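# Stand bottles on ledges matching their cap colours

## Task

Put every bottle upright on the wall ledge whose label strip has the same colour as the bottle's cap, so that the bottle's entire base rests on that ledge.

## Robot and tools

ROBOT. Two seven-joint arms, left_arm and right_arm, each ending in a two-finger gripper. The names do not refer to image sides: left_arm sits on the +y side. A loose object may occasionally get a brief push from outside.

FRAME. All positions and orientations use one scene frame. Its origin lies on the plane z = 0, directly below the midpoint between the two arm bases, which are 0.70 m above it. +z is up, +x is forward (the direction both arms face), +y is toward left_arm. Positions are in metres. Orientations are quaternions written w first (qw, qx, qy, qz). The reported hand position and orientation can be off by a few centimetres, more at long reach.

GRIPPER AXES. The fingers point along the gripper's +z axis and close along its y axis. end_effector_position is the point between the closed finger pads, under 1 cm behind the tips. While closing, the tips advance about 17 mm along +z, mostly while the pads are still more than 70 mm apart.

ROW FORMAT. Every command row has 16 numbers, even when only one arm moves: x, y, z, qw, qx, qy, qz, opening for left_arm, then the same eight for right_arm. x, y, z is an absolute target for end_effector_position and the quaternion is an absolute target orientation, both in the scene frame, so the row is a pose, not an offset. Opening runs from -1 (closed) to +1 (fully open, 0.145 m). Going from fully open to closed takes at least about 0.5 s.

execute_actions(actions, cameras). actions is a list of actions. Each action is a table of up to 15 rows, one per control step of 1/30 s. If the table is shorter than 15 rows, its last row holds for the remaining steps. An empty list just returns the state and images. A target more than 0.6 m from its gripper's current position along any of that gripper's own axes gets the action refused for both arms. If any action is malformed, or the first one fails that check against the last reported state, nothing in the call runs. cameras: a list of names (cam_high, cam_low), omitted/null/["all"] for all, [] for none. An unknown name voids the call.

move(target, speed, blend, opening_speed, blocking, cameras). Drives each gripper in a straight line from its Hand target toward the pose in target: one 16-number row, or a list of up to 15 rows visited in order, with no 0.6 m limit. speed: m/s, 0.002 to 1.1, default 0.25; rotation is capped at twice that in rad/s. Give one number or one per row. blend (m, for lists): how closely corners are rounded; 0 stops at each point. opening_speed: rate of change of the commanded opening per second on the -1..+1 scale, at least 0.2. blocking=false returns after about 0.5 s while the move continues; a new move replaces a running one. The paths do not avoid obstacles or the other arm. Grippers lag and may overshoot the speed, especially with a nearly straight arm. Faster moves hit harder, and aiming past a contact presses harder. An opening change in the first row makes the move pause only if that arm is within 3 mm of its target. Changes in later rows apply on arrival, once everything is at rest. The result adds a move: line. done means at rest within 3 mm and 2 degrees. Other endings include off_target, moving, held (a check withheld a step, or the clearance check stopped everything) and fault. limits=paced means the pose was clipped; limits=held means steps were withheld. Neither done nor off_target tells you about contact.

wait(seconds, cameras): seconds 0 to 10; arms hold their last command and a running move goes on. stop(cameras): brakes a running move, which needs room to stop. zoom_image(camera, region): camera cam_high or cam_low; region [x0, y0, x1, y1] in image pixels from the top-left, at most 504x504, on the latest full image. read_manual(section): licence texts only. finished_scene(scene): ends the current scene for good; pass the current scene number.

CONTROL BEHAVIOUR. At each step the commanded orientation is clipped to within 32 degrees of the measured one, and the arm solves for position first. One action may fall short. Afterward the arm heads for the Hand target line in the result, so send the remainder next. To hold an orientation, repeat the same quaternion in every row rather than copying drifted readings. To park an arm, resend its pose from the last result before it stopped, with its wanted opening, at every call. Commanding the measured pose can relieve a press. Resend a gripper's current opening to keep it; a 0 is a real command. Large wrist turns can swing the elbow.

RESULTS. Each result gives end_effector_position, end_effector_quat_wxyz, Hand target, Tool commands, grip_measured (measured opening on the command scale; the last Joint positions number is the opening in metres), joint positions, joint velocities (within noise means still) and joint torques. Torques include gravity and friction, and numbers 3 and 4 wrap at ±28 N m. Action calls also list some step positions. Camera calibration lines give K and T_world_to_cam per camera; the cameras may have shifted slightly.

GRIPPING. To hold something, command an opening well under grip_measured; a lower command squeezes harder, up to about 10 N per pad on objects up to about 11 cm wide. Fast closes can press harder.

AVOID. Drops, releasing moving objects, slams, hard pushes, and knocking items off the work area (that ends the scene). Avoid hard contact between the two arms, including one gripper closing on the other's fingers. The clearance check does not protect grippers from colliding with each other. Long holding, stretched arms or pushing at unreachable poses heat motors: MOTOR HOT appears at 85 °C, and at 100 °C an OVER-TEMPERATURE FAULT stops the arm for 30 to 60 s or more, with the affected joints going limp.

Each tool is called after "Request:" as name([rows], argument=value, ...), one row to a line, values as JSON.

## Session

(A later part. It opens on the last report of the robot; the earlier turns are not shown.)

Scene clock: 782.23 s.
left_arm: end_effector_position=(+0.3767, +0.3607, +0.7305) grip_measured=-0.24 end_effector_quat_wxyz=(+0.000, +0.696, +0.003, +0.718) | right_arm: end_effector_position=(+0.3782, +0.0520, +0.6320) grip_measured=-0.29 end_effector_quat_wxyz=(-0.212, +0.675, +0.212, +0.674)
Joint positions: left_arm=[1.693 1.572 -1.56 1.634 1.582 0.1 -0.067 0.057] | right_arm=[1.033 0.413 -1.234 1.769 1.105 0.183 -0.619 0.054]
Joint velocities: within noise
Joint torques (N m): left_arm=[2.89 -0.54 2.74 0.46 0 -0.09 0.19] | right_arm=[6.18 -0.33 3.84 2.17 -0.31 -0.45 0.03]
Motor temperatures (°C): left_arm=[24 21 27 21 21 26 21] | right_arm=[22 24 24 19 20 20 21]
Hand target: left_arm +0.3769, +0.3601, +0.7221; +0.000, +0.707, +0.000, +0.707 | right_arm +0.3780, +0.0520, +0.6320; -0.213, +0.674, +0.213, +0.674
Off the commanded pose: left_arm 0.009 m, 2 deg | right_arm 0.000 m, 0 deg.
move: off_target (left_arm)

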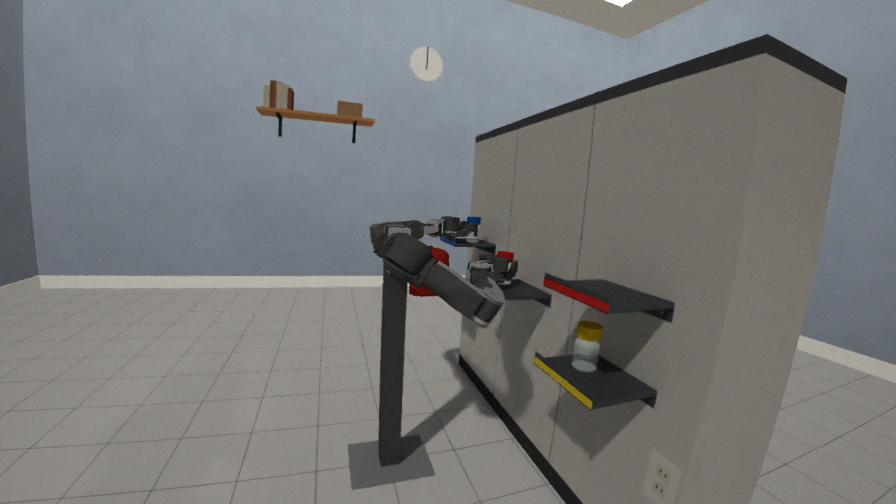

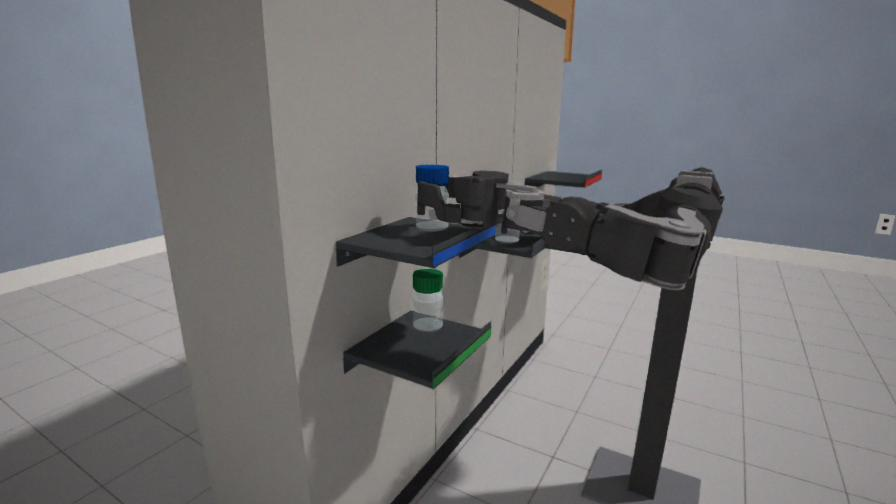

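Request:
move([
  [0.377,0.36,0.730,0,0.7071,0,0.7071,-0.6,0.378,0.052,0.645,-0.2126,0.6744,0.2126,0.6744,-0.6],
  [0.377,0.36,0.730,0,0.7071,0,0.7071,0.4,0.378,0.05,0.70,-0.2126,0.6744,0.2126,0.6744,-0.6],
  [0.32,0.36,0.733,0,0.7071,0,0.7071,0.4,0.30,0.0,0.71,-0.2126,0.6744,0.2126,0.6744,-0.6],
  [0.27,0.33,0.735,0,0.7071,0,0.7071,0.4,0.29,-0.11,0.71,-0.2126,0.6744,0.2126,0.6744,-0.6],
  [0.27,0.27,0.70,0.2,0.68,-0.2,0.68,0.4,0.265,-0.23,0.73,-0.16,0.689,0.16,0.689,-0.6],
  [0.27,0.25,0.66,0.2,0.68,-0.2,0.68,0.4,0.255,-0.32,0.77,0,0.7071,0,0.7071,-0.6],
], speed=[0.08,0.1,0.15,0.2,0.2,0.2], opening_speed=1.2)

Request:
zoom_image(camera="cam_high", region=[440, 190, 680, 420])

Scene clock: 803.70 s.
left_arm: end_effector_position=(+0.2627, +0.2828, +0.7073) grip_measured=+1.00 end_effector_quat_wxyz=(+0.107, +0.574, -0.160, +0.796) | right_arm: end_effector_position=(+0.2566, -0.3191, +0.7670) grip_measured=-0.29 end_effector_quat_wxyz=(+0.018, +0.733, +0.079, +0.675)
Joint positions: left_arm=[1.018 2.01 -1.408 2.042 1.588 -0.73 0.325 0.145] | right_arm=[1.986 1.996 -1.359 2.09 1.559 0.682 0.063 0.054]
Joint velocities: within noise
Joint torques (N m): left_arm=[-4.02 -0.01 3.96 6.82 0.23 7.7 3.13] | right_arm=[1.07 -2.25 4.78 0.05 0.14 -0.57 -0.29]
Motor temperatures (°C): left_arm=[24 22 27 21 21 35 22] | right_arm=[23 24 24 19 20 21 21]
Hand target: left_arm +0.2602, +0.2515, +0.6627; +0.181, +0.665, -0.196, +0.697 | right_arm +0.2556, -0.3202, +0.7703; +0.022, +0.729, +0.077, +0.680
Off the commanded pose: left_arm 0.058 m, 21 deg | right_arm 0.004 m, 10 deg.
joint read past its limit (left arm) — joint 5 (forearm roll), upper limit.
joint sent to its limit (left arm) — joint 5 (forearm roll), upper limit. The joint targets are off in position and orientation.
joint sent to its limit (right arm) — joint 1 (shoulder pitch), upper limit; joint 2 (shoulder roll), upper limit; joint 5 (forearm roll), upper limit. The joint targets are off in orientation, not in position.
move: off_target (left_arm, right_arm)

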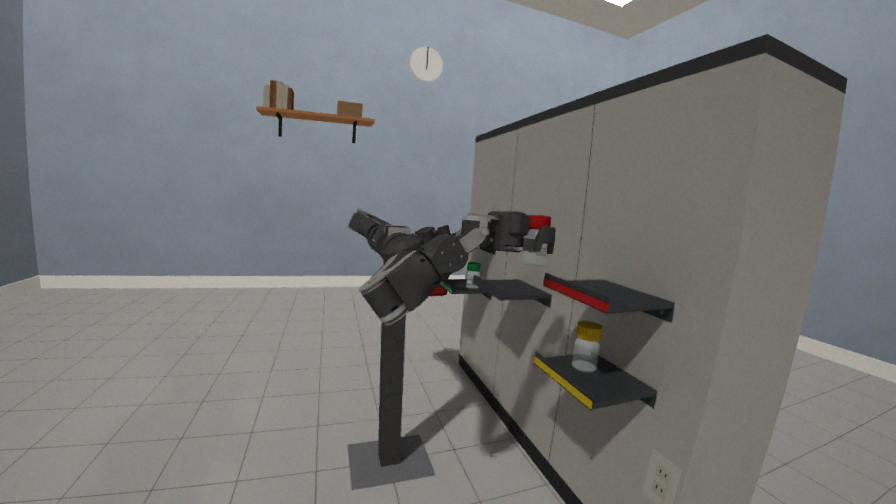

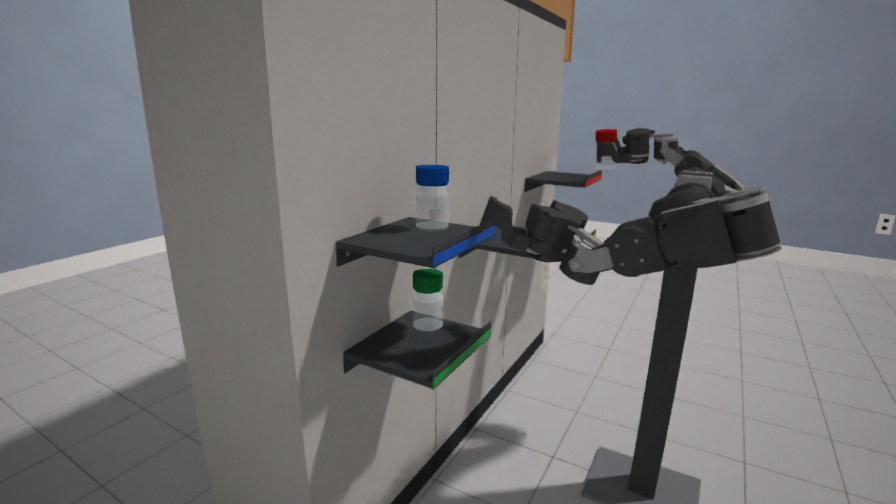

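Scaled by 2.100 from the camera's 896x504 image, which has a finer 1280x720 frame.

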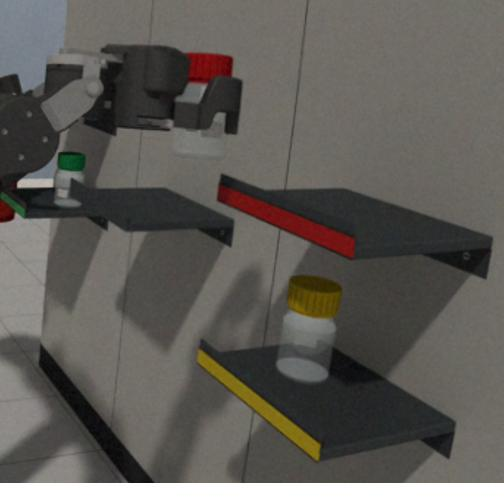

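Request:
move([
  [0.25,0.28,0.74,0.107,0.574,-0.16,0.796,0.4,0.256,-0.319,0.77,0.02,0.731,0.078,0.678,-0.6],
  [0.23,0.25,0.76,0.1,0.70,-0.1,0.70,0.4,0.29,-0.33,0.77,0.01,0.72,0.04,0.692,-0.6],
], speed=0.12)

Request:
zoom_image(camera="cam_low", region=[370, 120, 690, 400])

Scene clock: 862.80 s.
left_arm: end_effector_position=(+0.2594, +0.2817, +0.7093) grip_measured=+1.00 end_effector_quat_wxyz=(+0.108, +0.559, -0.164, +0.805) | right_arm: end_effector_position=(+0.2566, -0.3191, +0.7669) grip_measured=-0.29 end_effector_quat_wxyz=(+0.018, +0.733, +0.079, +0.675)
Joint positions: left_arm=[0.997 2.01 -1.411 2.042 1.588 -0.789 0.334 0.145] | right_arm=[1.986 1.996 -1.359 2.09 1.559 0.682 0.063 0.054]
Joint velocities: within noise
Joint torques (N m): left_arm=[0.91 0.15 4.52 6.84 0.23 -0.47 2.9] | right_arm=[1.04 -2.23 4.83 -0.02 0.1 -0.6 -0.26]
Motor temperatures (°C): left_arm=[23 21 30 26 21 40 47] | right_arm=[21 24 25 19 20 21 21]
Hand target: left_arm +0.2512, +0.2517, +0.7078; +0.160, +0.546, -0.212, +0.794 | right_arm +0.2556, -0.3202, +0.7703; +0.022, +0.729, +0.077, +0.680
Tool commands: left_gripper/opening=+0.4 right_gripper/opening=-0.6
Off the commanded pose: right_arm 0.035 m, 5 deg.
OVER-TEMPERATURE FAULT: HOT MOTORS OFF, OTHERS HOLD. Before this call, joint 6 (wrist pitch) of the left arm reached 100 °C; the stop lasted 50 seconds. The left arm may have given way at the joints whose motors were off. The left arm ran none of this call's commands: an arm, its gripper or tool too, takes no command until a result says that it accepts commands again. In this call the stop used 97 of the actions that the scene allows. The left arm's motors are all on again: its gripper holds where the fault left it. The left arm accepts commands again.
move: fault (left_arm), off_target (right_arm; braked at the fault stop of left_arm); path passed 0 of 2 targets

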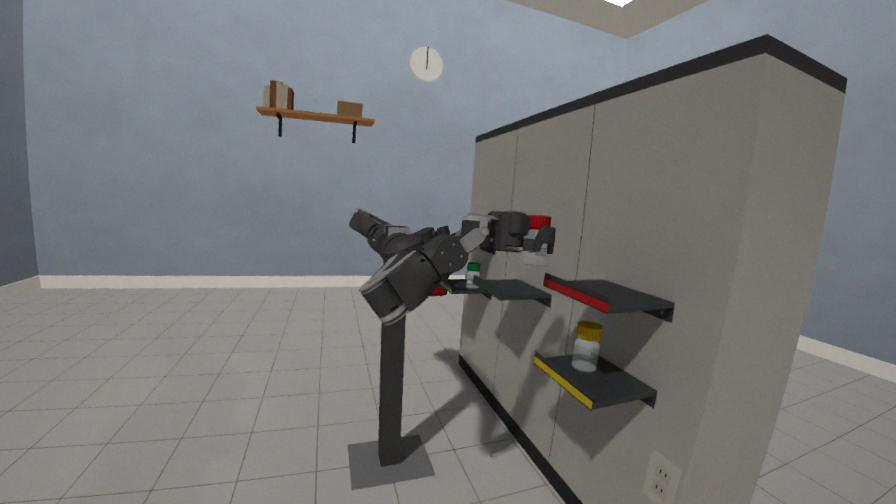

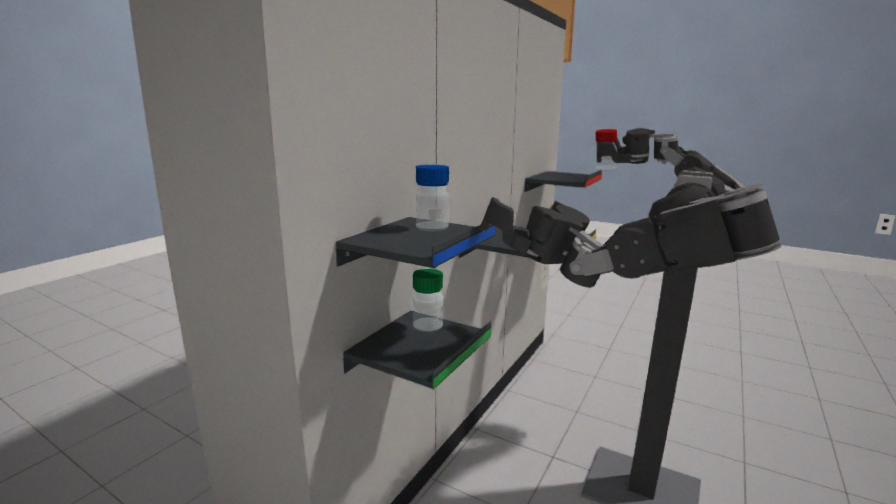

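Scaled by 1.575 from the camera's 896x504 image, which has a finer 1280x720 frame.

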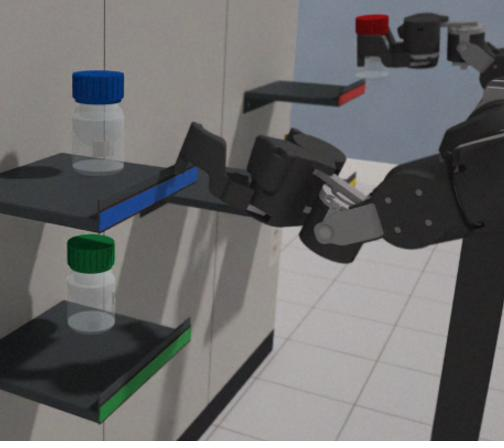

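Request:
move([
  [0.245,0.275,0.74,0.108,0.559,-0.164,0.805,0.4,0.256,-0.319,0.77,0.02,0.731,0.078,0.678,-0.6],
  [0.22,0.26,0.76,0.05,0.68,-0.1,0.72,0.4,0.28,-0.33,0.77,0.01,0.72,0.04,0.692,-0.6],
], speed=0.1)

Request:
zoom_image(camera="cam_low", region=[370, 120, 690, 400])

Scene clock: 876.17 s.
left_arm: end_effector_position=(+0.2211, +0.2602, +0.7613) grip_measured=+0.40 end_effector_quat_wxyz=(+0.133, +0.408, -0.319, +0.845) | right_arm: end_effector_position=(+0.2794, -0.3297, +0.7682) grip_measured=-0.29 end_effector_quat_wxyz=(+0.015, +0.720, +0.056, +0.691)
Joint positions: left_arm=[1.465 2.011 -1.563 1.949 1.587 -0.782 0.758 0.105] | right_arm=[1.986 1.919 -1.441 2.016 1.559 0.577 0.003 0.054]
Joint velocities: within noise
Joint torques (N m): left_arm=[1.75 0.86 2.15 0.1 0.48 -0.21 0.02] | right_arm=[1.67 -3.36 2.8 -0.2 0.11 -0.81 -0.27]
Motor temperatures (°C): left_arm=[23 21 30 26 21 39 46] | right_arm=[21 24 25 19 20 21 21]
Hand target: left_arm +0.2210, +0.2599, +0.7599; +0.135, +0.410, -0.320, +0.843 | right_arm +0.2800, -0.3302, +0.7699; +0.015, +0.717, +0.054, +0.695
Off the commanded pose: left_arm 0.002 m, 44 deg; orientation clipped | right_arm 0.002 m, 2 deg.
joint read past its limit (left arm) — joint 5 (forearm roll), upper limit.
joint sent to its limit (left arm) — joint 2 (shoulder roll), upper limit; joint 3 (upper arm roll), lower limit; joint 5 (forearm roll), upper limit. The joint targets are off in orientation, not in position.
joint sent to its limit (right arm) — joint 1 (shoulder pitch), upper limit; joint 5 (forearm roll), upper limit. The joint targets still meet the commanded pose.
move: off_target (left_arm); limits=paced

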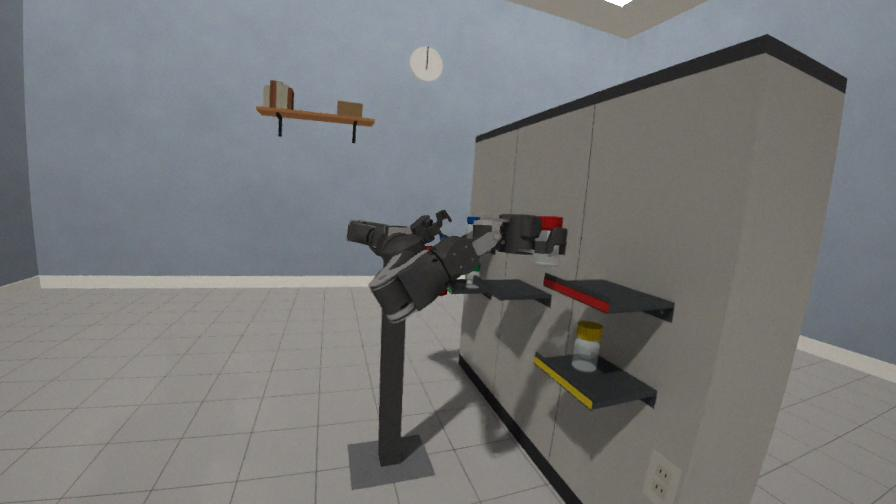

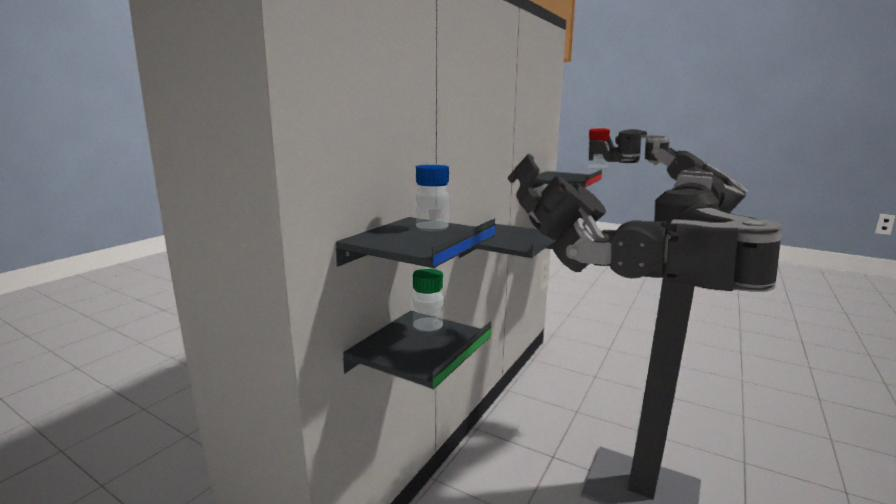

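Scaled by 1.575 from the camera's 896x504 image, which has a finer 1280x720 frame.

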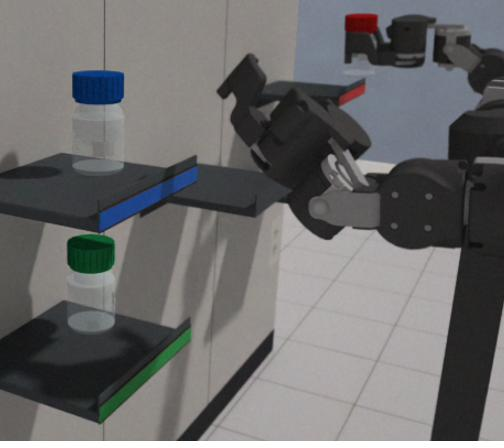

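Request:
move([
  [0.22,0.22,0.65,0.05,0.70,-0.05,0.71,0.4,0.33,-0.345,0.77,0,0.7071,0,0.7071,-0.6],
  [0.25,0.2,0.5,0,0.7071,0,0.7071,0.4,0.377,-0.36,0.765,0,0.7071,0,0.7071,-0.6],
  [0.25,0.2,0.5,0,0.7071,0,0.7071,0.4,0.377,-0.36,0.738,0,0.7071,0,0.7071,-0.6],
], speed=[0.15,0.15,0.1])

Request:
zoom_image(camera="cam_high", region=[440, 190, 680, 420])

Scene clock: 892.63 s.
left_arm: end_effector_position=(+0.2499, +0.1984, +0.4999) grip_measured=+0.40 end_effector_quat_wxyz=(+0.003, +0.708, -0.002, +0.706) | right_arm: end_effector_position=(+0.3773, -0.3600, +0.7323) grip_measured=-0.29 end_effector_quat_wxyz=(+0.006, +0.714, +0.009, +0.700)
Joint positions: left_arm=[0.408 1.238 -1.563 2.087 0.534 -0.649 -1.219 0.105] | right_arm=[1.566 1.562 -1.385 1.621 1.559 0.203 -0.052 0.054]
Joint velocities: within noise
Joint torques (N m): left_arm=[2.89 4.23 1.47 3.21 -0.33 -0.36 -0.05] | right_arm=[3.68 0.07 6.48 0.38 0.11 -0.79 -0.08]
Motor temperatures (°C): left_arm=[22 21 28 24 22 38 36] | right_arm=[21 24 25 19 20 22 21]
Hand target: left_arm +0.2500, +0.2000, +0.5000; +0.000, +0.707, +0.000, +0.707 | right_arm +0.3770, -0.3601, +0.7380; +0.006, +0.707, +0.008, +0.707
Off the commanded pose: left_arm 0.002 m, 0 deg | right_arm 0.006 m, 2 deg.
joint sent to its limit (right arm) — joint 5 (forearm roll), upper limit. The joint targets still meet the commanded pose.
move: off_target (right_arm); limits=paced

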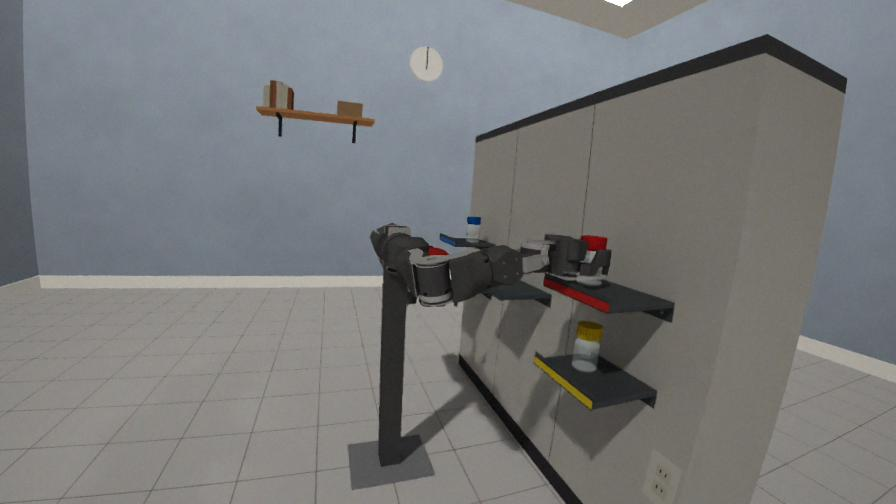

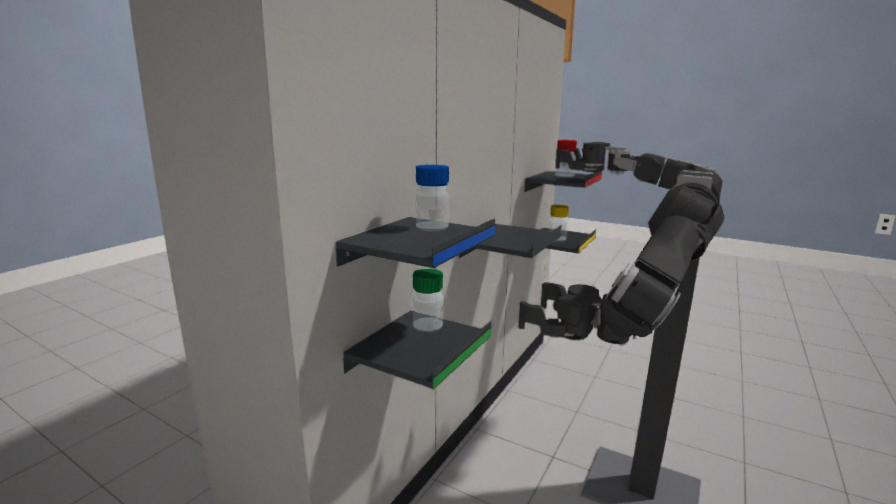

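Scaled by 2.100 from the camera's 896x504 image, which has a finer 1280x720 frame.

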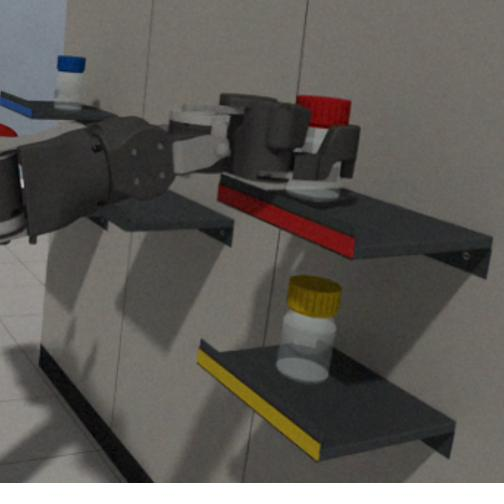

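Request:
move([
  [0.25,0.2,0.5,0,0.7071,0,0.7071,0.4,0.377,-0.36,0.730,0,0.7071,0,0.7071,-0.6],
  [0.25,0.2,0.5,0,0.7071,0,0.7071,0.4,0.377,-0.36,0.724,0,0.7071,0,0.7071,-0.6],
], speed=0.04)

Request:
zoom_image(camera="cam_high", region=[540, 220, 660, 310])

Scene clock: 900.83 s.
left_arm: end_effector_position=(+0.2499, +0.1984, +0.4999) grip_measured=+0.40 end_effector_quat_wxyz=(+0.003, +0.708, -0.002, +0.706) | right_arm: end_effector_position=(+0.3770, -0.3594, +0.7264) grip_measured=-0.29 end_effector_quat_wxyz=(+0.005, +0.704, +0.009, +0.710)
Joint positions: left_arm=[0.408 1.238 -1.563 2.087 0.534 -0.649 -1.219 0.105] | right_arm=[1.518 1.571 -1.385 1.632 1.559 0.127 -0.053 0.054]
Joint velocities: within noise
Joint torques (N m): left_arm=[2.89 4.23 1.48 3.19 -0.33 -0.36 -0.05] | right_arm=[2.99 0.54 3.89 0.51 0.11 -0.48 -0.17]
Motor temperatures (°C): left_arm=[23 22 28 24 22 37 34] | right_arm=[22 24 25 19 20 22 21]
Hand target: left_arm +0.2500, +0.2000, +0.5000; +0.000, +0.707, +0.000, +0.707 | right_arm +0.3770, -0.3601, +0.7240; +0.006, +0.706, +0.007, +0.708
Off the commanded pose: left_arm 0.002 m, 0 deg | right_arm 0.002 m, 1 deg.
joint sent to its limit (right arm) — joint 5 (forearm roll), upper limit. The joint targets still meet the commanded pose.
move: done

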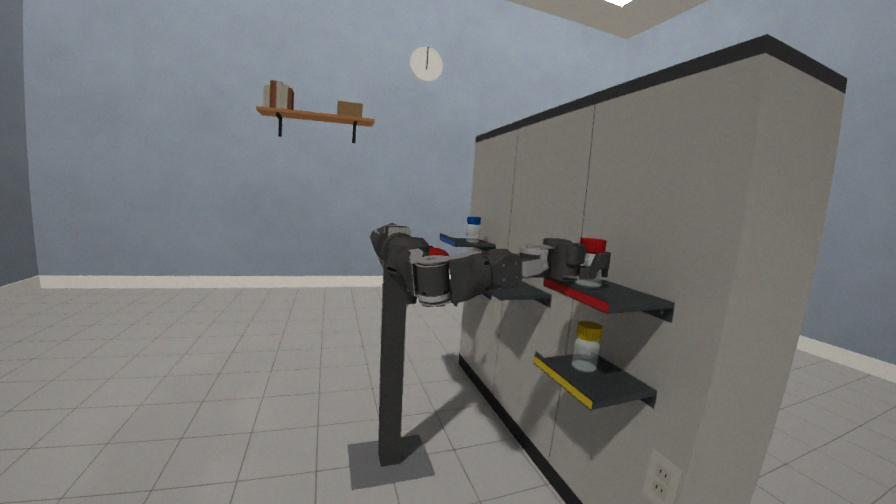

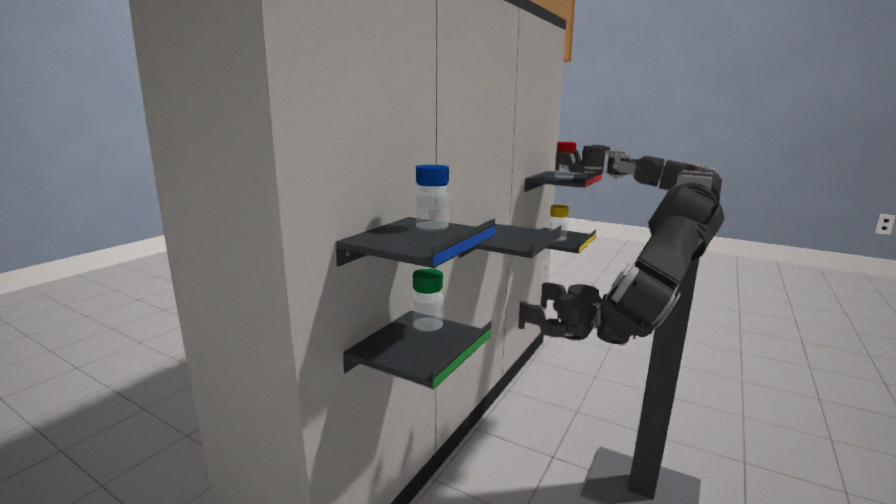

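Scaled by 4.200 from the camera's 896x504 image, which has a finer 1280x720 frame.

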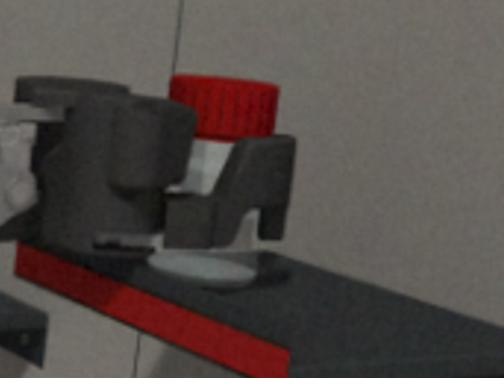

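Request:
move([
  [0.25,0.2,0.5,0,0.7071,0,0.7071,0.4,0.377,-0.36,0.726,0.006,0.707,0.007,0.707,-0.6],
  [0.25,0.2,0.5,0,0.7071,0,0.7071,0.4,0.377,-0.36,0.727,0.006,0.707,0.007,0.707,0.4],
  [0.25,0.2,0.5,0,0.7071,0,0.7071,0.4,0.32,-0.36,0.732,0,0.707,0,0.707,0.4],
  [0.25,0.2,0.5,0,0.7071,0,0.7071,0.4,0.25,-0.34,0.74,0,0.707,0,0.707,0.4],
], speed=[0.05,0.05,0.1,0.15], opening_speed=1)

Request:
zoom_image(camera="cam_high", region=[440, 190, 680, 420])

Scene clock: 913.90 s.
left_arm: end_effector_position=(+0.2499, +0.1984, +0.4999) grip_measured=+0.40 end_effector_quat_wxyz=(+0.003, +0.708, -0.002, +0.706) | right_arm: end_effector_position=(+0.2567, -0.3399, +0.7405) grip_measured=+0.40 end_effector_quat_wxyz=(-0.015, +0.782, +0.053, +0.621)
Joint positions: left_arm=[0.408 1.238 -1.563 2.087 0.534 -0.649 -1.219 0.105] | right_arm=[1.946 1.996 -1.37 1.985 1.559 0.783 0.159 0.105]
Joint velocities: within noise
Joint torques (N m): left_arm=[2.86 4.23 1.48 3.21 -0.33 -0.36 -0.05] | right_arm=[0.7 -2.18 4.74 -0.01 0.19 -0.34 0.18]
Motor temperatures (°C): left_arm=[23 22 27 23 22 36 32] | right_arm=[22 24 25 19 20 21 21]
Hand target: left_arm +0.2500, +0.2000, +0.5000; +0.000, +0.707, +0.000, +0.707 | right_arm +0.2559, -0.3398, +0.7414; -0.016, +0.782, +0.054, +0.621
Off the commanded pose: left_arm 0.002 m, 0 deg | right_arm 0.007 m, 15 deg.
joint sent to its limit (right arm) — joint 2 (shoulder roll), upper limit; joint 5 (forearm roll), upper limit; joint 6 (wrist pitch), upper limit. The joint targets are off in position and orientation.
move: off_target (right_arm)

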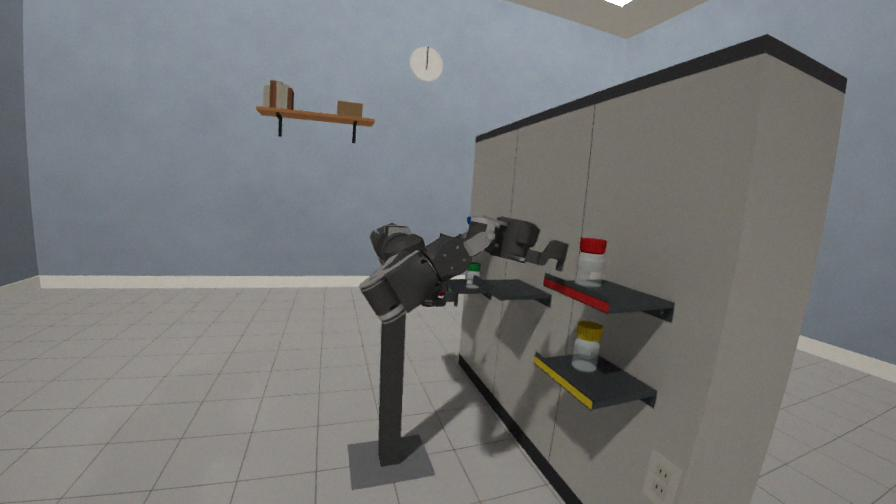

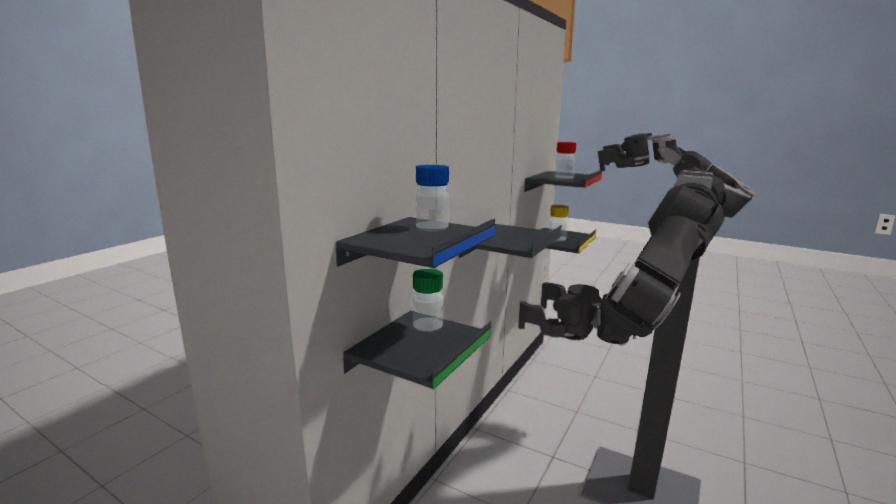

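Scaled by 2.100 from the camera's 896x504 image, which has a finer 1280x720 frame.

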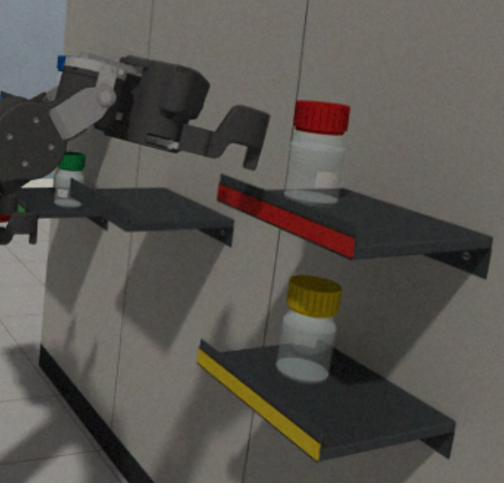

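Request:
move([
  [0.26,0.24,0.45,0,0.7071,0,0.7071,0.4,0.245,-0.33,0.66,0,0.7071,0,0.7071,0.4],
  [0.25,0.36,0.56,0,0.7071,0,0.7071,0.4,0.26,-0.24,0.45,0,0.7071,0,0.7071,0.4],
  [0.25,0.35,0.66,0,0.7071,0,0.7071,0.4,0.25,-0.36,0.56,0,0.7071,0,0.7071,0.4],
  [0.28,0.357,0.735,0,0.7071,0,0.7071,0.4,0.25,-0.35,0.66,0,0.7071,0,0.7071,0.4],
  [0.28,0.357,0.735,0,0.7071,0,0.7071,0.4,0.28,-0.357,0.735,0,0.7071,0,0.7071,0.4],
], blend=[0.03,0.03,0.03,0.03,0], cameras=["cam_low"])

Scene clock: 988.53 s.
left_arm: end_effector_position=(+0.2796, +0.3563, +0.7360) grip_measured=+0.40 end_effector_quat_wxyz=(+0.001, +0.706, -0.002, +0.709) | right_arm: end_effector_position=(+0.2812, -0.3575, +0.7373) grip_measured=+0.40 end_effector_quat_wxyz=(+0.004, +0.711, +0.001, +0.703)
Joint positions: left_arm=[-1.26 1.132 1.577 1.99 1.564 0.312 0.026 0.105] | right_arm=[1.915 1.996 -1.57 1.982 1.559 0.355 0.014 0.105]
Joint velocities: within noise
Joint torques (N m): left_arm=[1.75 2.62 2.62 0.14 0.2 -0.54 -0.06] | right_arm=[1.36 -2.04 2.88 0.38 0.17 -0.33 0.18]
Motor temperatures (°C): left_arm=[22 22 26 22 22 33 29] | right_arm=[21 24 25 19 20 21 21]
Hand target: left_arm +0.2800, +0.3570, +0.7350; +0.000, +0.707, +0.000, +0.707 | right_arm +0.2811, -0.3570, +0.7353; +0.001, +0.713, +0.002, +0.701
Off the commanded pose: left_arm 0.001 m, 0 deg | right_arm 0.003 m, 1 deg.
joint read past its limit (left arm) — joint 3 (upper arm roll), upper limit.
joint sent to its limit (left arm) — joint 3 (upper arm roll), upper limit. The joint targets still meet the commanded pose.
joint sent to its limit (right arm) — joint 2 (shoulder roll), upper limit; joint 3 (upper arm roll), lower limit; joint 5 (forearm roll), upper limit. The joint targets still meet the commanded pose.
move: done; limits=paced
Images, in order (width x height): cam_low 896x504.

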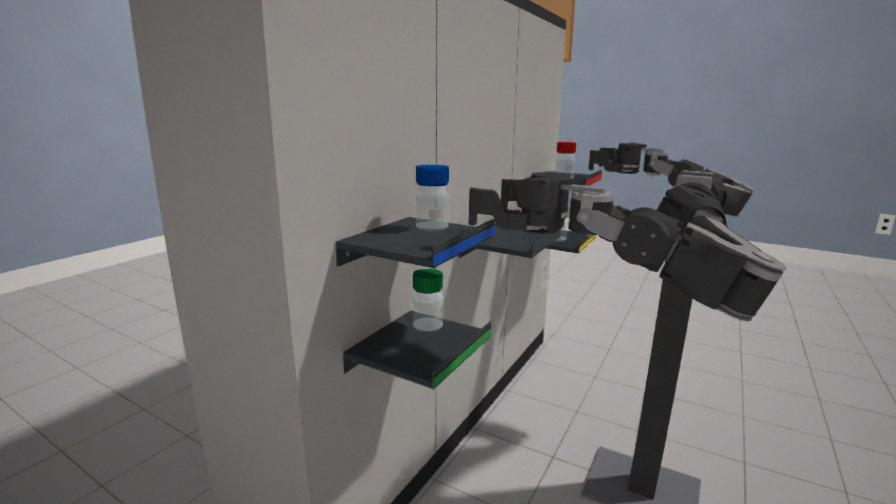

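Request:
move([
  [0.26,0.33,0.765,0,0.7071,0,0.7071,-0.3,0.25,-0.33,0.66,0,0.7071,0,0.7071,0.4],
  [0.275,0.2,0.71,0.2706,0.6533,-0.2706,0.6533,-0.3,0.25,-0.30,0.55,0,0.7071,0,0.7071,0.4],
  [0.32,0.12,0.69,0.2706,0.6533,-0.2706,0.6533,-0.3,0.26,-0.24,0.45,0,0.7071,0,0.7071,0.4],
  [0.375,0.055,0.665,0.2706,0.6533,-0.2706,0.6533,-0.3,0.26,-0.2,0.42,0,0.7071,0,0.7071,0.4],
], blend=[0.02,0.02,0.02,0])

Scene clock: 1013.57 s.
left_arm: end_effector_position=(+0.3510, +0.0797, +0.6710) grip_measured=-0.30 end_effector_quat_wxyz=(+0.270, +0.660, -0.278, +0.643) | right_arm: end_effector_position=(+0.2599, -0.1982, +0.4204) grip_measured=+0.40 end_effector_quat_wxyz=(-0.005, +0.707, -0.001, +0.708)
Joint positions: left_arm=[-1.407 2.01 1.267 1.967 1.575 -0.144 -0.028 0.053] | right_arm=[0.009 0.924 -1.119 1.647 0.503 -0.735 -0.929 0.105]
Joint velocities: within noise
Joint torques (N m): left_arm=[6.24 1.09 2.85 0.38 0.08 -0.54 -0.02] | right_arm=[1.81 4.39 2.17 2.32 -0.33 -0.14 -0.18]
Motor temperatures (°C): left_arm=[22 22 26 22 22 32 28] | right_arm=[21 23 25 19 20 21 21]
Hand target: left_arm +0.3512, +0.0798, +0.6687; +0.269, +0.663, -0.278, +0.641 | right_arm +0.2600, -0.2001, +0.4200; +0.000, +0.707, +0.000, +0.707
Off the commanded pose: left_arm 0.035 m, 2 deg | right_arm 0.002 m, 1 deg.
joint sent to its limit (left arm) — joint 1 (shoulder pitch), lower limit; joint 2 (shoulder roll), upper limit. The joint targets are off in position, not in orientation.
move: off_target (left_arm); limits=paced

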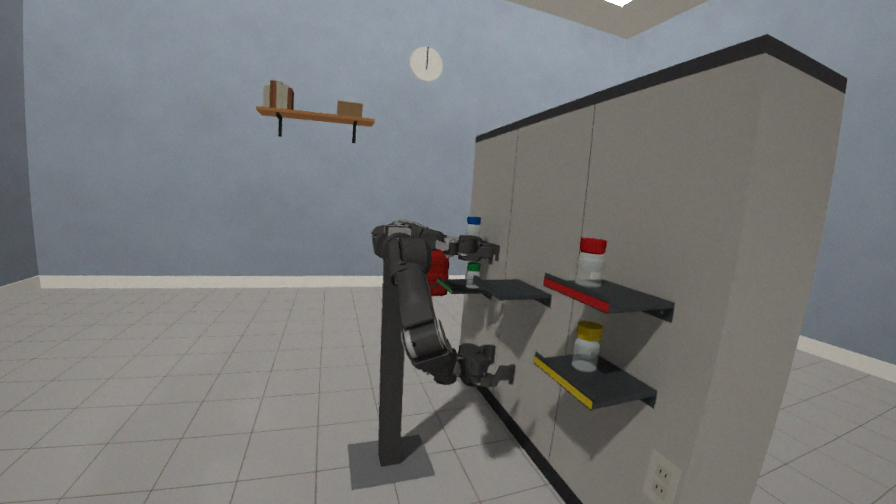

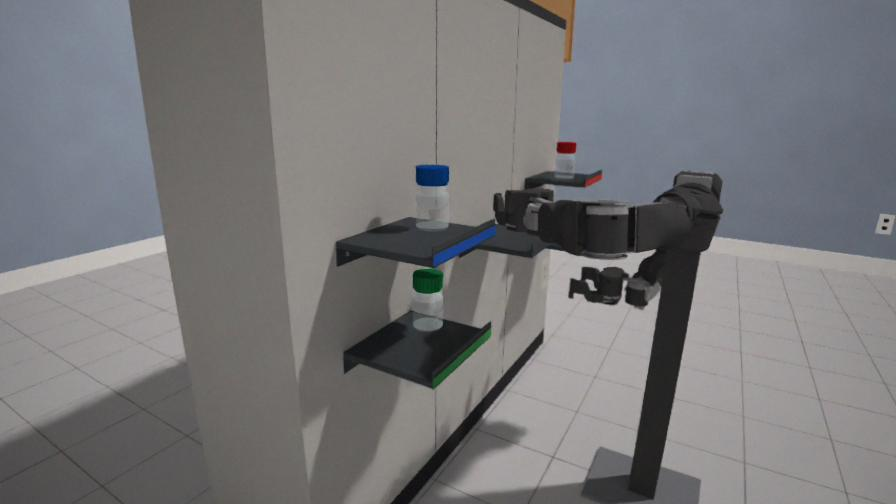

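Request:
move([
  [0.275,0.2,0.71,0.2706,0.6533,-0.2706,0.6533,-0.3,0.26,-0.2,0.42,0,0.7071,0,0.7071,0.4],
  [0.24,0.27,0.60,0,0.7071,0,0.7071,-0.3,0.26,-0.2,0.42,0,0.7071,0,0.7071,0.4],
  [0.25,0.22,0.46,0,0.7071,0,0.7071,-0.3,0.26,-0.2,0.42,0,0.7071,0,0.7071,0.4],
  [0.26,0.19,0.60,0.11,0.698,-0.11,0.698,-0.3,0.26,-0.2,0.42,0,0.7071,0,0.7071,0.4],
  [0.29,0.14,0.69,0.2126,0.6744,-0.2126,0.6744,-0.3,0.26,-0.2,0.42,0,0.7071,0,0.7071,0.4],
  [0.375,0.074,0.665,0.2126,0.6744,-0.2126,0.6744,-0.3,0.26,-0.2,0.42,0,0.7071,0,0.7071,0.4],
], speed=0.3, cameras=[])

Scene clock: 1046.57 s.
left_arm: end_effector_position=(+0.3598, +0.0892, +0.6680) grip_measured=-0.30 end_effector_quat_wxyz=(+0.234, +0.683, -0.246, +0.647) | right_arm: end_effector_position=(+0.2599, -0.1982, +0.4204) grip_measured=+0.40 end_effector_quat_wxyz=(-0.005, +0.707, -0.001, +0.708)
Joint positions: left_arm=[-1.407 2.012 1.275 1.984 1.584 -0.109 -0.149 0.053] | right_arm=[0.009 0.924 -1.119 1.647 0.503 -0.735 -0.929 0.105]
Joint velocities: within noise
Joint torques (N m): left_arm=[6.26 0.67 3.82 0.12 0.12 -0.55 0.2] | right_arm=[1.81 4.47 2.14 2.35 -0.31 -0.16 -0.16]
Motor temperatures (°C): left_arm=[23 22 26 22 21 32 27] | right_arm=[21 24 24 19 20 20 21]
Hand target: left_arm +0.3596, +0.0890, +0.6676; +0.235, +0.684, -0.247, +0.645 | right_arm +0.2600, -0.2001, +0.4200; +0.000, +0.707, +0.000, +0.707
Off the commanded pose: left_arm 0.022 m, 6 deg | right_arm 0.002 m, 1 deg.
joint read past its limit (left arm) — joint 2 (shoulder roll), upper limit.
joint sent to its limit (left arm) — joint 1 (shoulder pitch), lower limit; joint 2 (shoulder roll), upper limit. The joint targets are off in position and orientation.
move: off_target (left_arm)
No camera images: "cameras" was empty.

Request:
move([
  [0.275,0.2,0.71,0.2706,0.6533,-0.2706,0.6533,-0.3,0.26,-0.2,0.42,0,0.7071,0,0.7071,0.4],
  [0.25,0.23,0.60,0,0.7071,0,0.7071,-0.3,0.26,-0.2,0.42,0,0.7071,0,0.7071,0.4],
  [0.26,0.22,0.46,0,0.7071,0,0.7071,-0.3,0.26,-0.2,0.42,0,0.7071,0,0.7071,0.4],
], speed=0.3, cameras=[])

Request:
move([
  [0.33,0.08,0.42,0.24,0.665,-0.24,0.665,-0.3,0.26,-0.2,0.42,0,0.7071,0,0.7071,0.4],
], speed=0.3, cameras=[])

Request:
move([
  [0.26,0.22,0.46,0,0.7071,0,0.7071,-0.3,0.26,-0.2,0.42,0,0.7071,0,0.7071,0.4],
], speed=0.3, cameras=[])

Scene clock: 1067.20 s.
left_arm: end_effector_position=(+0.2601, +0.2213, +0.4607) grip_measured=-0.30 end_effector_quat_wxyz=(+0.035, +0.832, -0.082, +0.548) | right_arm: end_effector_position=(+0.2599, -0.1982, +0.4204) grip_measured=+0.40 end_effector_quat_wxyz=(-0.005, +0.707, -0.001, +0.708)
Joint positions: left_arm=[-1.407 2.01 0.192 2.059 1.254 -0.786 -0.782 0.053] | right_arm=[0.009 0.924 -1.119 1.647 0.503 -0.735 -0.929 0.105]
Joint velocities: within noise
Joint torques (N m): left_arm=[3.94 1.15 1.47 1.95 -0.06 -0.55 0.24] | right_arm=[1.62 4.31 2.06 2.35 -0.33 -0.15 -0.14]
Motor temperatures (°C): left_arm=[24 21 27 21 21 31 27] | right_arm=[21 24 24 19 20 20 21]
Hand target: left_arm +0.2599, +0.2202, +0.4605; +0.038, +0.832, -0.082, +0.548 | right_arm +0.2600, -0.2001, +0.4200; +0.000, +0.707, +0.000, +0.707
Off the commanded pose: left_arm 0.001 m, 25 deg | right_arm 0.002 m, 1 deg.
joint sent to its limit (left arm) — joint 1 (shoulder pitch), lower limit; joint 2 (shoulder roll), upper limit; joint 6 (wrist pitch), lower limit. The joint targets are off in orientation, not in position.
move: off_target (left_arm)
No camera images: "cameras" was empty.

Scene clock: 1068.80 s.
left_arm: end_effector_position=(+0.2854, +0.1324, +0.4747) grip_measured=-0.30 end_effector_quat_wxyz=(+0.199, +0.811, -0.333, +0.438) | right_arm: end_effector_position=(+0.2599, -0.1982, +0.4204) grip_measured=+0.40 end_effector_quat_wxyz=(-0.005, +0.707, -0.001, +0.708)
Joint positions: left_arm=[-1.407 2.012 0.622 1.938 1.376 -0.203 -0.041 0.053] | right_arm=[0.009 0.924 -1.119 1.647 0.503 -0.735 -0.929 0.105]
Joint velocities: within noise
Joint torques (N m): left_arm=[5.31 0.8 2.66 1.63 0.05 -0.51 0.22] | right_arm=[1.75 4.47 2.02 2.51 -0.32 -0.14 -0.15]
Motor temperatures (°C): left_arm=[24 21 27 21 21 31 27] | right_arm=[21 24 24 19 20 20 21]
Hand target: left_arm +0.2843, +0.1316, +0.4744; +0.201, +0.811, -0.334, +0.437 | right_arm +0.2600, -0.2001, +0.4200; +0.000, +0.707, +0.000, +0.707
Off the commanded pose: left_arm 0.088 m, 33 deg; orientation clipped | right_arm 0.002 m, 1 deg.
joint read past its limit (left arm) — joint 2 (shoulder roll), upper limit.
joint sent to its limit (left arm) — joint 1 (shoulder pitch), lower limit; joint 2 (shoulder roll), upper limit. The joint targets are off in position and orientation.
move: off_target (left_arm); limits=paced
No camera images: "cameras" was empty.

Scene clock: 1070.83 s.
left_arm: end_effector_position=(+0.2613, +0.2194, +0.4616) grip_measured=-0.30 end_effector_quat_wxyz=(+0.040, +0.830, -0.085, +0.550) | right_arm: end_effector_position=(+0.2599, -0.1982, +0.4204) grip_measured=+0.40 end_effector_quat_wxyz=(-0.005, +0.707, -0.001, +0.708)
Joint positions: left_arm=[-1.407 2.011 0.197 2.057 1.255 -0.786 -0.771 0.053] | right_arm=[0.009 0.924 -1.119 1.647 0.503 -0.735 -0.929 0.105]
Joint velocities: within noise
Joint torques (N m): left_arm=[3.97 0.96 0.57 2.37 -0.11 -0.54 -0.06] | right_arm=[1.7 4.39 2.09 2.47 -0.36 -0.14 -0.16]
Motor temperatures (°C): left_arm=[23 21 27 21 21 31 27] | right_arm=[21 24 24 19 20 20 21]
Hand target: left_arm +0.2599, +0.2202, +0.4605; +0.038, +0.832, -0.082, +0.548 | right_arm +0.2600, -0.2001, +0.4200; +0.000, +0.707, +0.000, +0.707
Off the commanded pose: left_arm 0.002 m, 25 deg | right_arm 0.002 m, 1 deg.
joint read past its limit (left arm) — joint 2 (shoulder roll), upper limit.
joint sent to its limit (left arm) — joint 1 (shoulder pitch), lower limit; joint 2 (shoulder roll), upper limit; joint 6 (wrist pitch), lower limit. The joint targets are off in orientation, not in position.
move: off_target (left_arm)
No camera images: "cameras" was empty.

Request:
move([
  [0.27,0.22,0.46,0.15,0.69,0.15,0.69,-0.3,0.26,-0.2,0.42,0,0.7071,0,0.7071,0.4],
  [0.30,0.20,0.45,0.35,0.614,0.35,0.614,-0.3,0.26,-0.2,0.42,0,0.7071,0,0.7071,0.4],
], speed=0.3, cameras=[])

Request:
move([
  [0.30,0.20,0.40,0.35,0.614,0.35,0.614,-0.3,0.26,-0.2,0.42,0,0.7071,0,0.7071,0.4],
  [0.26,0.22,0.46,0,0.7071,0,0.7071,-0.3,0.26,-0.2,0.42,0,0.7071,0,0.7071,0.4],
], speed=0.3, cameras=["cam_low"])

Scene clock: 1088.90 s.
left_arm: end_effector_position=(+0.2996, +0.2008, +0.4517) grip_measured=-0.30 end_effector_quat_wxyz=(+0.130, +0.853, -0.150, +0.482) | right_arm: end_effector_position=(+0.2599, -0.1982, +0.4204) grip_measured=+0.40 end_effector_quat_wxyz=(-0.005, +0.707, -0.001, +0.708)
Joint positions: left_arm=[-1.407 2.011 0.419 1.862 1.584 -0.495 -0.215 0.053] | right_arm=[0.009 0.924 -1.119 1.647 0.503 -0.735 -0.929 0.105]
Joint velocities: within noise
Joint torques (N m): left_arm=[5.08 1.07 2.29 0.75 0.07 -0.48 0.3] | right_arm=[1.6 4.52 2.14 2.28 -0.32 -0.15 -0.17]
Motor temperatures (°C): left_arm=[23 21 26 21 21 30 26] | right_arm=[21 24 24 19 20 20 21]
Hand target: left_arm +0.2993, +0.2004, +0.4511; +0.132, +0.854, -0.150, +0.480 | right_arm +0.2600, -0.2001, +0.4200; +0.000, +0.707, +0.000, +0.707
Off the commanded pose: left_arm 0.002 m, 71 deg; orientation clipped | right_arm 0.002 m, 1 deg.
joint sent to its limit (left arm) — joint 1 (shoulder pitch), lower limit; joint 2 (shoulder roll), upper limit; joint 5 (forearm roll), upper limit. The joint targets are off in orientation, not in position.
move: off_target (left_arm); limits=paced
No camera images: "cameras" was empty.

Scene clock: 1093.40 s.
left_arm: end_effector_position=(+0.2612, +0.2191, +0.4618) grip_measured=-0.30 end_effector_quat_wxyz=(+0.041, +0.830, -0.083, +0.550) | right_arm: end_effector_position=(+0.2599, -0.1982, +0.4204) grip_measured=+0.40 end_effector_quat_wxyz=(-0.005, +0.707, -0.001, +0.708)
Joint positions: left_arm=[-1.407 2.011 0.198 2.059 1.258 -0.787 -0.771 0.053] | right_arm=[0.009 0.924 -1.119 1.647 0.503 -0.735 -0.929 0.105]
Joint velocities: within noise
Joint torques (N m): left_arm=[3.97 0.99 0.5 1.98 -0.19 -0.5 -0.05] | right_arm=[1.91 4.39 2.14 2.36 -0.36 -0.14 -0.15]
Motor temperatures (°C): left_arm=[23 21 26 21 21 30 26] | right_arm=[21 24 24 19 20 20 21]
Hand target: left_arm +0.2600, +0.2202, +0.4605; +0.038, +0.832, -0.082, +0.548 | right_arm +0.2600, -0.2001, +0.4200; +0.000, +0.707, +0.000, +0.707
Off the commanded pose: left_arm 0.002 m, 25 deg | right_arm 0.002 m, 1 deg.
joint read past its limit (left arm) — joint 2 (shoulder roll), upper limit.
joint sent to its limit (left arm) — joint 1 (shoulder pitch), lower limit; joint 2 (shoulder roll), upper limit; joint 6 (wrist pitch), lower limit. The joint targets are off in orientation, not in position.
move: off_target (left_arm); limits=paced
Images, in order (width x height): cam_low 896x504.

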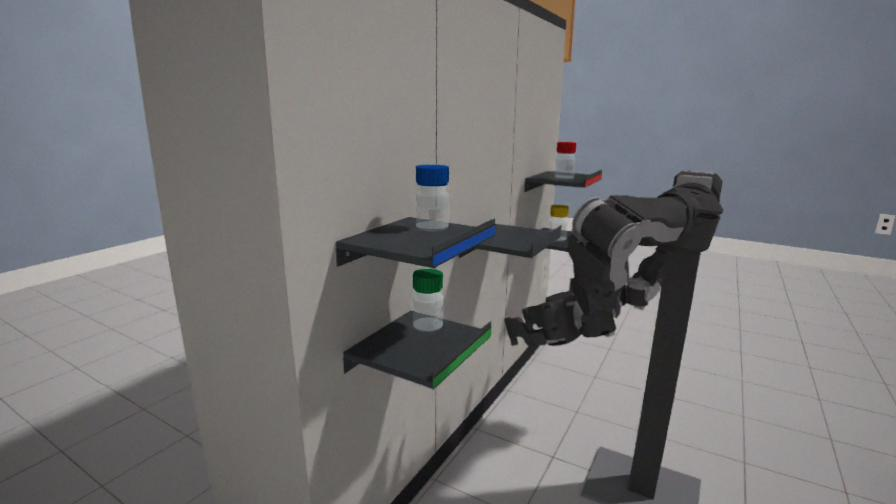

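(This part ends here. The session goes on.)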